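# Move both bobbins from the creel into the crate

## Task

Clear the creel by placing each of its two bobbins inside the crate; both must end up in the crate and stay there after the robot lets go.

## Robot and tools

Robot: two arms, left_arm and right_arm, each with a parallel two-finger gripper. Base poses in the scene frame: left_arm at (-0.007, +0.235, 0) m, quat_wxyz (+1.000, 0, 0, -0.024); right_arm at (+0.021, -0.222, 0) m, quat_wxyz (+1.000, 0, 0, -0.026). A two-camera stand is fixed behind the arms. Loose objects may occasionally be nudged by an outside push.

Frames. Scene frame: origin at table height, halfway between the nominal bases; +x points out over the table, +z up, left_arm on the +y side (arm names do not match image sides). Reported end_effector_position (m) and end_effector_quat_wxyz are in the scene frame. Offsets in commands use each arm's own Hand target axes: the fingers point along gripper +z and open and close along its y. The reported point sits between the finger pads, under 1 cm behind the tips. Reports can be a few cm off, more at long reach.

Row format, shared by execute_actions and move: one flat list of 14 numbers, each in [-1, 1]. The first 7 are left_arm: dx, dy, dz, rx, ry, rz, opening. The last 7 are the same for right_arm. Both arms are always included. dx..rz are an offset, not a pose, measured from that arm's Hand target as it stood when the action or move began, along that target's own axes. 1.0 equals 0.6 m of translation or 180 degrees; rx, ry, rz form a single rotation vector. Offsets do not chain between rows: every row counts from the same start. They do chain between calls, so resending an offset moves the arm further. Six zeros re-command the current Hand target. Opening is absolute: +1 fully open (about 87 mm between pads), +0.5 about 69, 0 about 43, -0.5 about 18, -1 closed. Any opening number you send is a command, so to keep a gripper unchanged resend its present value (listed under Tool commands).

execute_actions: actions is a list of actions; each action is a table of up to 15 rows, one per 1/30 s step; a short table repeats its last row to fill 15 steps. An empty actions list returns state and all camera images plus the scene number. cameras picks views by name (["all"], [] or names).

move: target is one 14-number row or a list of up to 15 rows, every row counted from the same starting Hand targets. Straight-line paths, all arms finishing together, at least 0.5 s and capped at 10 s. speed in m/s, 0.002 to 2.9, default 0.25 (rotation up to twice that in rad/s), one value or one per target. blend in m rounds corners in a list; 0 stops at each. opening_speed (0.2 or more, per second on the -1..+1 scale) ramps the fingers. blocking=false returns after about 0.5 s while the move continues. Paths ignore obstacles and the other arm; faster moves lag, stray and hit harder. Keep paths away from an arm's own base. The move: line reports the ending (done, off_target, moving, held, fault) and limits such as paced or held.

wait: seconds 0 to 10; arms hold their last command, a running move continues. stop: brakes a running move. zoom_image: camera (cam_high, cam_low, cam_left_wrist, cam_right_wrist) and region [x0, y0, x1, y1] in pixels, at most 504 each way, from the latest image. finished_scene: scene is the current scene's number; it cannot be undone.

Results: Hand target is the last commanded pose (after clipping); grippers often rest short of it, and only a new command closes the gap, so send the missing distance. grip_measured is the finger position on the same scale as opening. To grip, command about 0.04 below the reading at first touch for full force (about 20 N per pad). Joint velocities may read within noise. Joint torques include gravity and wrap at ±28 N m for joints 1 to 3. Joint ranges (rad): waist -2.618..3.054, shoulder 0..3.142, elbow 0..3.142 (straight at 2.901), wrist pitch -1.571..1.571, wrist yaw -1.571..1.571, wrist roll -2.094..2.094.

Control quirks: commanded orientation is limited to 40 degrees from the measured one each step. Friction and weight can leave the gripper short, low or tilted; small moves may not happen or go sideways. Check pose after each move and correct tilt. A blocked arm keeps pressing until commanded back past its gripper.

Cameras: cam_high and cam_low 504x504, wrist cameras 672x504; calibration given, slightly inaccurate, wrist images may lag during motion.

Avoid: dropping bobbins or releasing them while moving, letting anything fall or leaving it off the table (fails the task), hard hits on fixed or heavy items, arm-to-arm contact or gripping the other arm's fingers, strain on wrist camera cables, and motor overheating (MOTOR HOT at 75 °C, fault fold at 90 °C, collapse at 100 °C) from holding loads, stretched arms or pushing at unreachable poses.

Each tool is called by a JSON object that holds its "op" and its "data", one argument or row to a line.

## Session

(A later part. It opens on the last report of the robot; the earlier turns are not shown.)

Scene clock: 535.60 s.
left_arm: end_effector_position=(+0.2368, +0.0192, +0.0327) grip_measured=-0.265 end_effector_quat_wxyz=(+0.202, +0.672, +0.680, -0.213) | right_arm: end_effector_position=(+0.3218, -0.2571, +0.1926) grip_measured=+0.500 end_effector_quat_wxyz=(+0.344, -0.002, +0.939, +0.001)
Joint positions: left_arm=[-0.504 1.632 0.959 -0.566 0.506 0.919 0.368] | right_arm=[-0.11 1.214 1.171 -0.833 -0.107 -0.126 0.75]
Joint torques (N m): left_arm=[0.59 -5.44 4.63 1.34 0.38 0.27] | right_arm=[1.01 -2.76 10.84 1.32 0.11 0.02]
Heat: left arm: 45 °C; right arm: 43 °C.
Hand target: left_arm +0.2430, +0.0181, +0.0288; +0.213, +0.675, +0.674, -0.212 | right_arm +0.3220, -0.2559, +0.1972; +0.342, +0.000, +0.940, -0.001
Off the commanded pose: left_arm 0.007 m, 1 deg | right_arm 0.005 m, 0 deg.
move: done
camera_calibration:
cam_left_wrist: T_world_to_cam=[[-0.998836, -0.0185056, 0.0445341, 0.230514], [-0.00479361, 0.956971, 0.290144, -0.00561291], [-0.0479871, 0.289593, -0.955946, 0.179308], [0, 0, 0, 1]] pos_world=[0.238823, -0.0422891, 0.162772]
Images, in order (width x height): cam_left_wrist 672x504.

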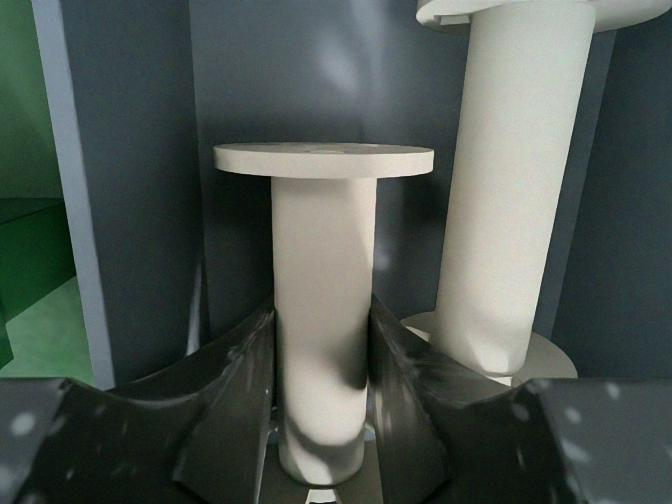

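{"op": "move", "data": {
  "target": [0,0,0,0,0,0,-0.08,0,0,0,0,0,0,0.5],
  "opening_speed": 0.2,
  "cameras": ["cam_left_wrist"]
}}

Scene clock: 540.40 s.
left_arm: end_effector_position=(+0.2370, +0.0183, +0.0323) grip_measured=-0.081 end_effector_quat_wxyz=(+0.203, +0.671, +0.679, -0.215) | right_arm: end_effector_position=(+0.3218, -0.2571, +0.1926) grip_measured=+0.500 end_effector_quat_wxyz=(+0.344, -0.002, +0.939, +0.001)
Joint positions: left_arm=[-0.504 1.635 0.959 -0.562 0.51 0.919 0.46] | right_arm=[-0.11 1.214 1.171 -0.833 -0.107 -0.126 0.75]
Joint torques (N m): left_arm=[0.58 -5.7 4.64 1.29 0.35 0.27] | right_arm=[1.02 -2.73 10.88 1.33 0.1 0]
Heat: left arm: 45 °C; right arm: 44 °C.
Hand target: left_arm +0.2430, +0.0181, +0.0288; +0.213, +0.675, +0.674, -0.212 | right_arm +0.3220, -0.2559, +0.1972; +0.342, +0.000, +0.940, -0.001
Off the commanded pose: left_arm 0.007 m, 1 deg | right_arm 0.005 m, 0 deg.
move: done
camera_calibration:
cam_left_wrist: T_world_to_cam=[[-0.998796, -0.0169836, 0.0460332, 0.230527], [-0.0030815, 0.958044, 0.286603, -0.00492523], [-0.0489694, 0.286116, -0.956943, 0.179399], [0, 0, 0, 1]] pos_world=[0.23902, -0.0426952, 0.162474]
Images, in order (width x height): cam_left_wrist 672x504.

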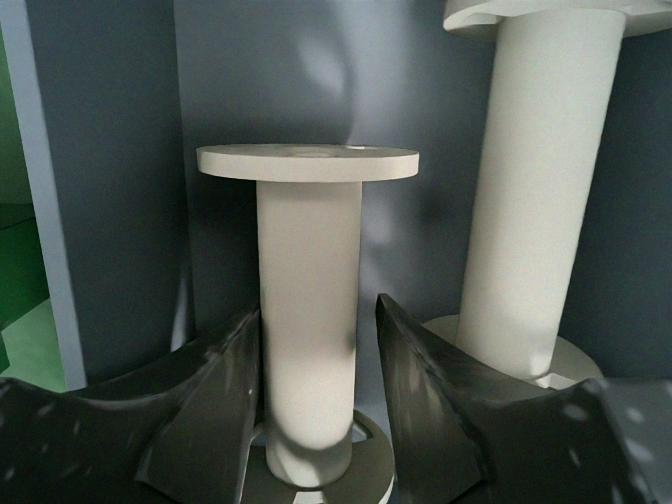

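{"op": "move", "data": {
  "target": [
    [-0.0191,0,-0.0273,0,0,0,-0.05,0,0,0,0,0,0,0.5],
    [-0.0765,0,-0.1092,0,0,0,-0.05,0,0,0,0,0,0,0.5]
  ],
  "speed": [0.03,0.06],
  "blend": 0.005,
  "cameras": ["all"]
}}

Scene clock: 552.67 s.
left_arm: end_effector_position=(+0.2341, +0.0202, +0.0926) grip_measured=-0.050 end_effector_quat_wxyz=(+0.187, +0.670, +0.684, -0.220) | right_arm: end_effector_position=(+0.3218, -0.2571, +0.1926) grip_measured=+0.500 end_effector_quat_wxyz=(+0.344, -0.002, +0.939, +0.001)
Joint positions: left_arm=[-0.503 1.579 1.159 -0.853 0.512 0.92 0.475] | right_arm=[-0.11 1.214 1.171 -0.833 -0.107 -0.126 0.75]
Joint torques (N m): left_arm=[0.39 -8.98 8.28 0.83 0.32 0.25] | right_arm=[1.01 -2.85 10.89 1.34 0.11 0.01]
Heat: left arm: 45 °C; right arm: 44 °C.
Hand target: left_arm +0.2430, +0.0181, +0.1089; +0.213, +0.675, +0.674, -0.212 | right_arm +0.3220, -0.2559, +0.1972; +0.342, +0.000, +0.940, -0.001
Off the commanded pose: left_arm 0.019 m, 3 deg | right_arm 0.005 m, 0 deg.
move: off_target (left_arm)
camera_calibration:
cam_left_wrist: T_world_to_cam=[[-0.996955, -0.0180264, 0.0758709, 0.221763], [0.00579974, 0.953082, 0.302655, -0.0276047], [-0.077767, 0.302174, -0.950075, 0.242183], [0, 0, 0, 1]] pos_world=[0.240082, -0.0428741, 0.221621]
cam_right_wrist: T_world_to_cam=[[-0.0137314, -0.999902, -0.00278911, -0.252742], [-0.982808, 0.0129829, 0.184175, 0.304089], [-0.184121, 0.00527013, -0.982889, 0.393898], [0, 0, 0, 1]] pos_world=[0.367915, -0.258741, 0.330448]

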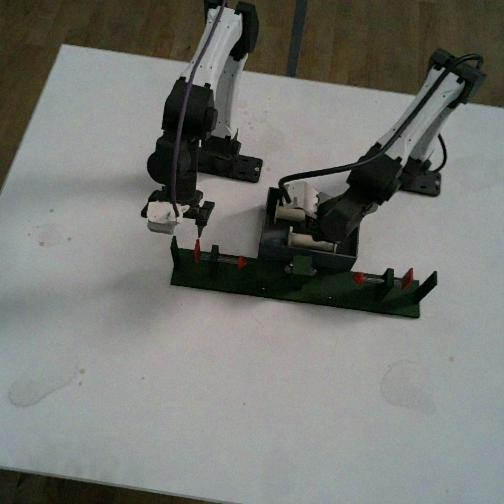

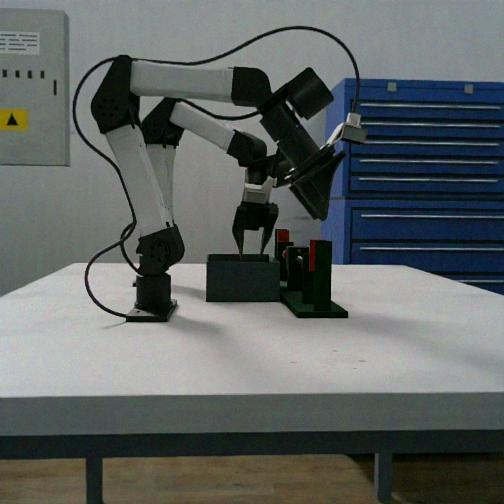

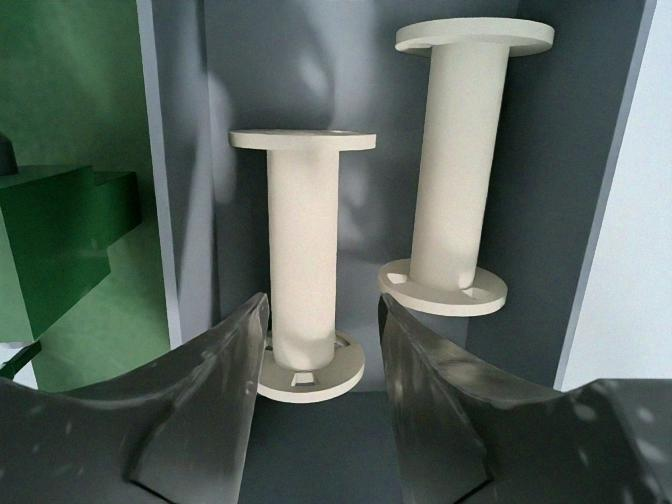

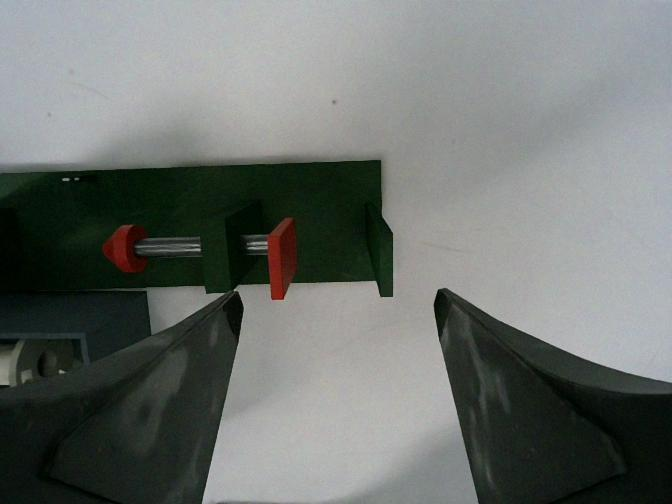

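{"op": "move", "data": {
  "target": [-0.0956,0,-0.1365,0,0,0,0,0,0,0,0,0,0,0.5],
  "speed": 0.12,
  "cameras": ["all"]
}}

Scene clock: 556.70 s.
left_arm: end_effector_position=(+0.2372, +0.0184, +0.2036) grip_measured=+0.000 end_effector_quat_wxyz=(+0.205, +0.671, +0.679, -0.216) | right_arm: end_effector_position=(+0.3218, -0.2571, +0.1926) grip_measured=+0.500 end_effector_quat_wxyz=(+0.344, -0.002, +0.939, +0.001)
Joint positions: left_arm=[-0.503 1.574 1.59 -1.251 0.512 0.92 0.5] | right_arm=[-0.11 1.214 1.171 -0.833 -0.107 -0.126 0.75]
Joint torques (N m): left_arm=[0.4 -5.6 7.99 0.88 0.32 0.25] | right_arm=[1.06 -2.8 10.91 1.3 0.11 0.03]
Heat: left arm: 45 °C; right arm: 45 °C.
Hand target: left_arm +0.2429, +0.0180, +0.2088; +0.213, +0.675, +0.674, -0.212 | right_arm +0.3220, -0.2559, +0.1972; +0.342, +0.000, +0.940, -0.001
Off the commanded pose: left_arm 0.008 m, 1 deg | right_arm 0.005 m, 0 deg.
move: done
camera_calibration:
cam_left_wrist: T_world_to_cam=[[-0.998898, -0.0168109, 0.0438106, 0.223318], [-0.00370382, 0.958959, 0.28352, -0.053338], [-0.0467788, 0.283045, -0.957965, 0.343063], [0, 0, 0, 1]] pos_world=[0.238922, -0.0421992, 0.333981]
cam_right_wrist: T_world_to_cam=[[-0.0137314, -0.999902, -0.00278911, -0.252742], [-0.982808, 0.0129829, 0.184175, 0.304089], [-0.184121, 0.00527013, -0.982889, 0.393898], [0, 0, 0, 1]] pos_world=[0.367915, -0.258741, 0.330448]

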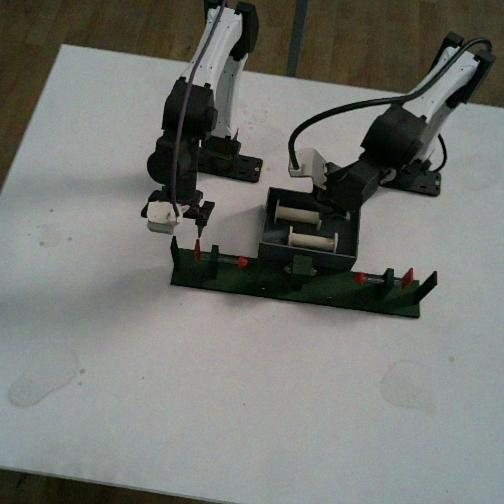

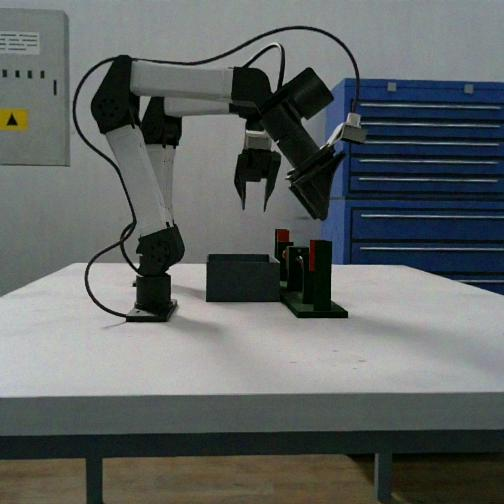

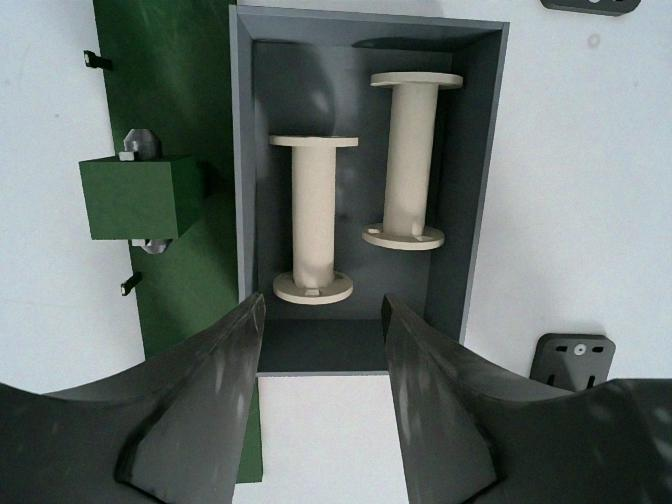

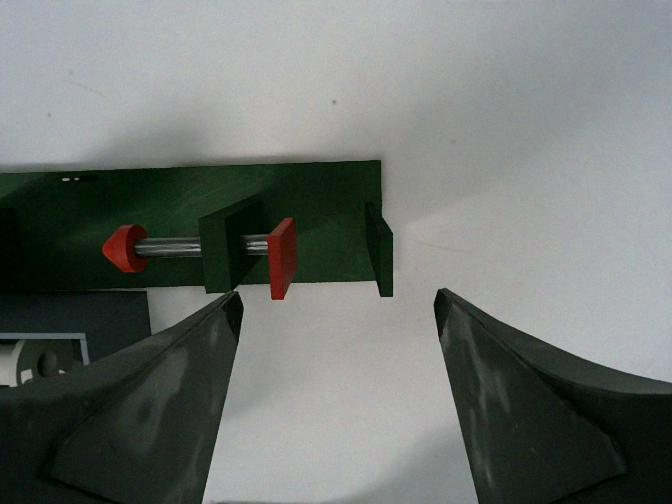

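Both bobbins are flat in the crate.

{"op": "finished_scene", "data": {
  "scene": 1
}}

The scene is finished: the task was done.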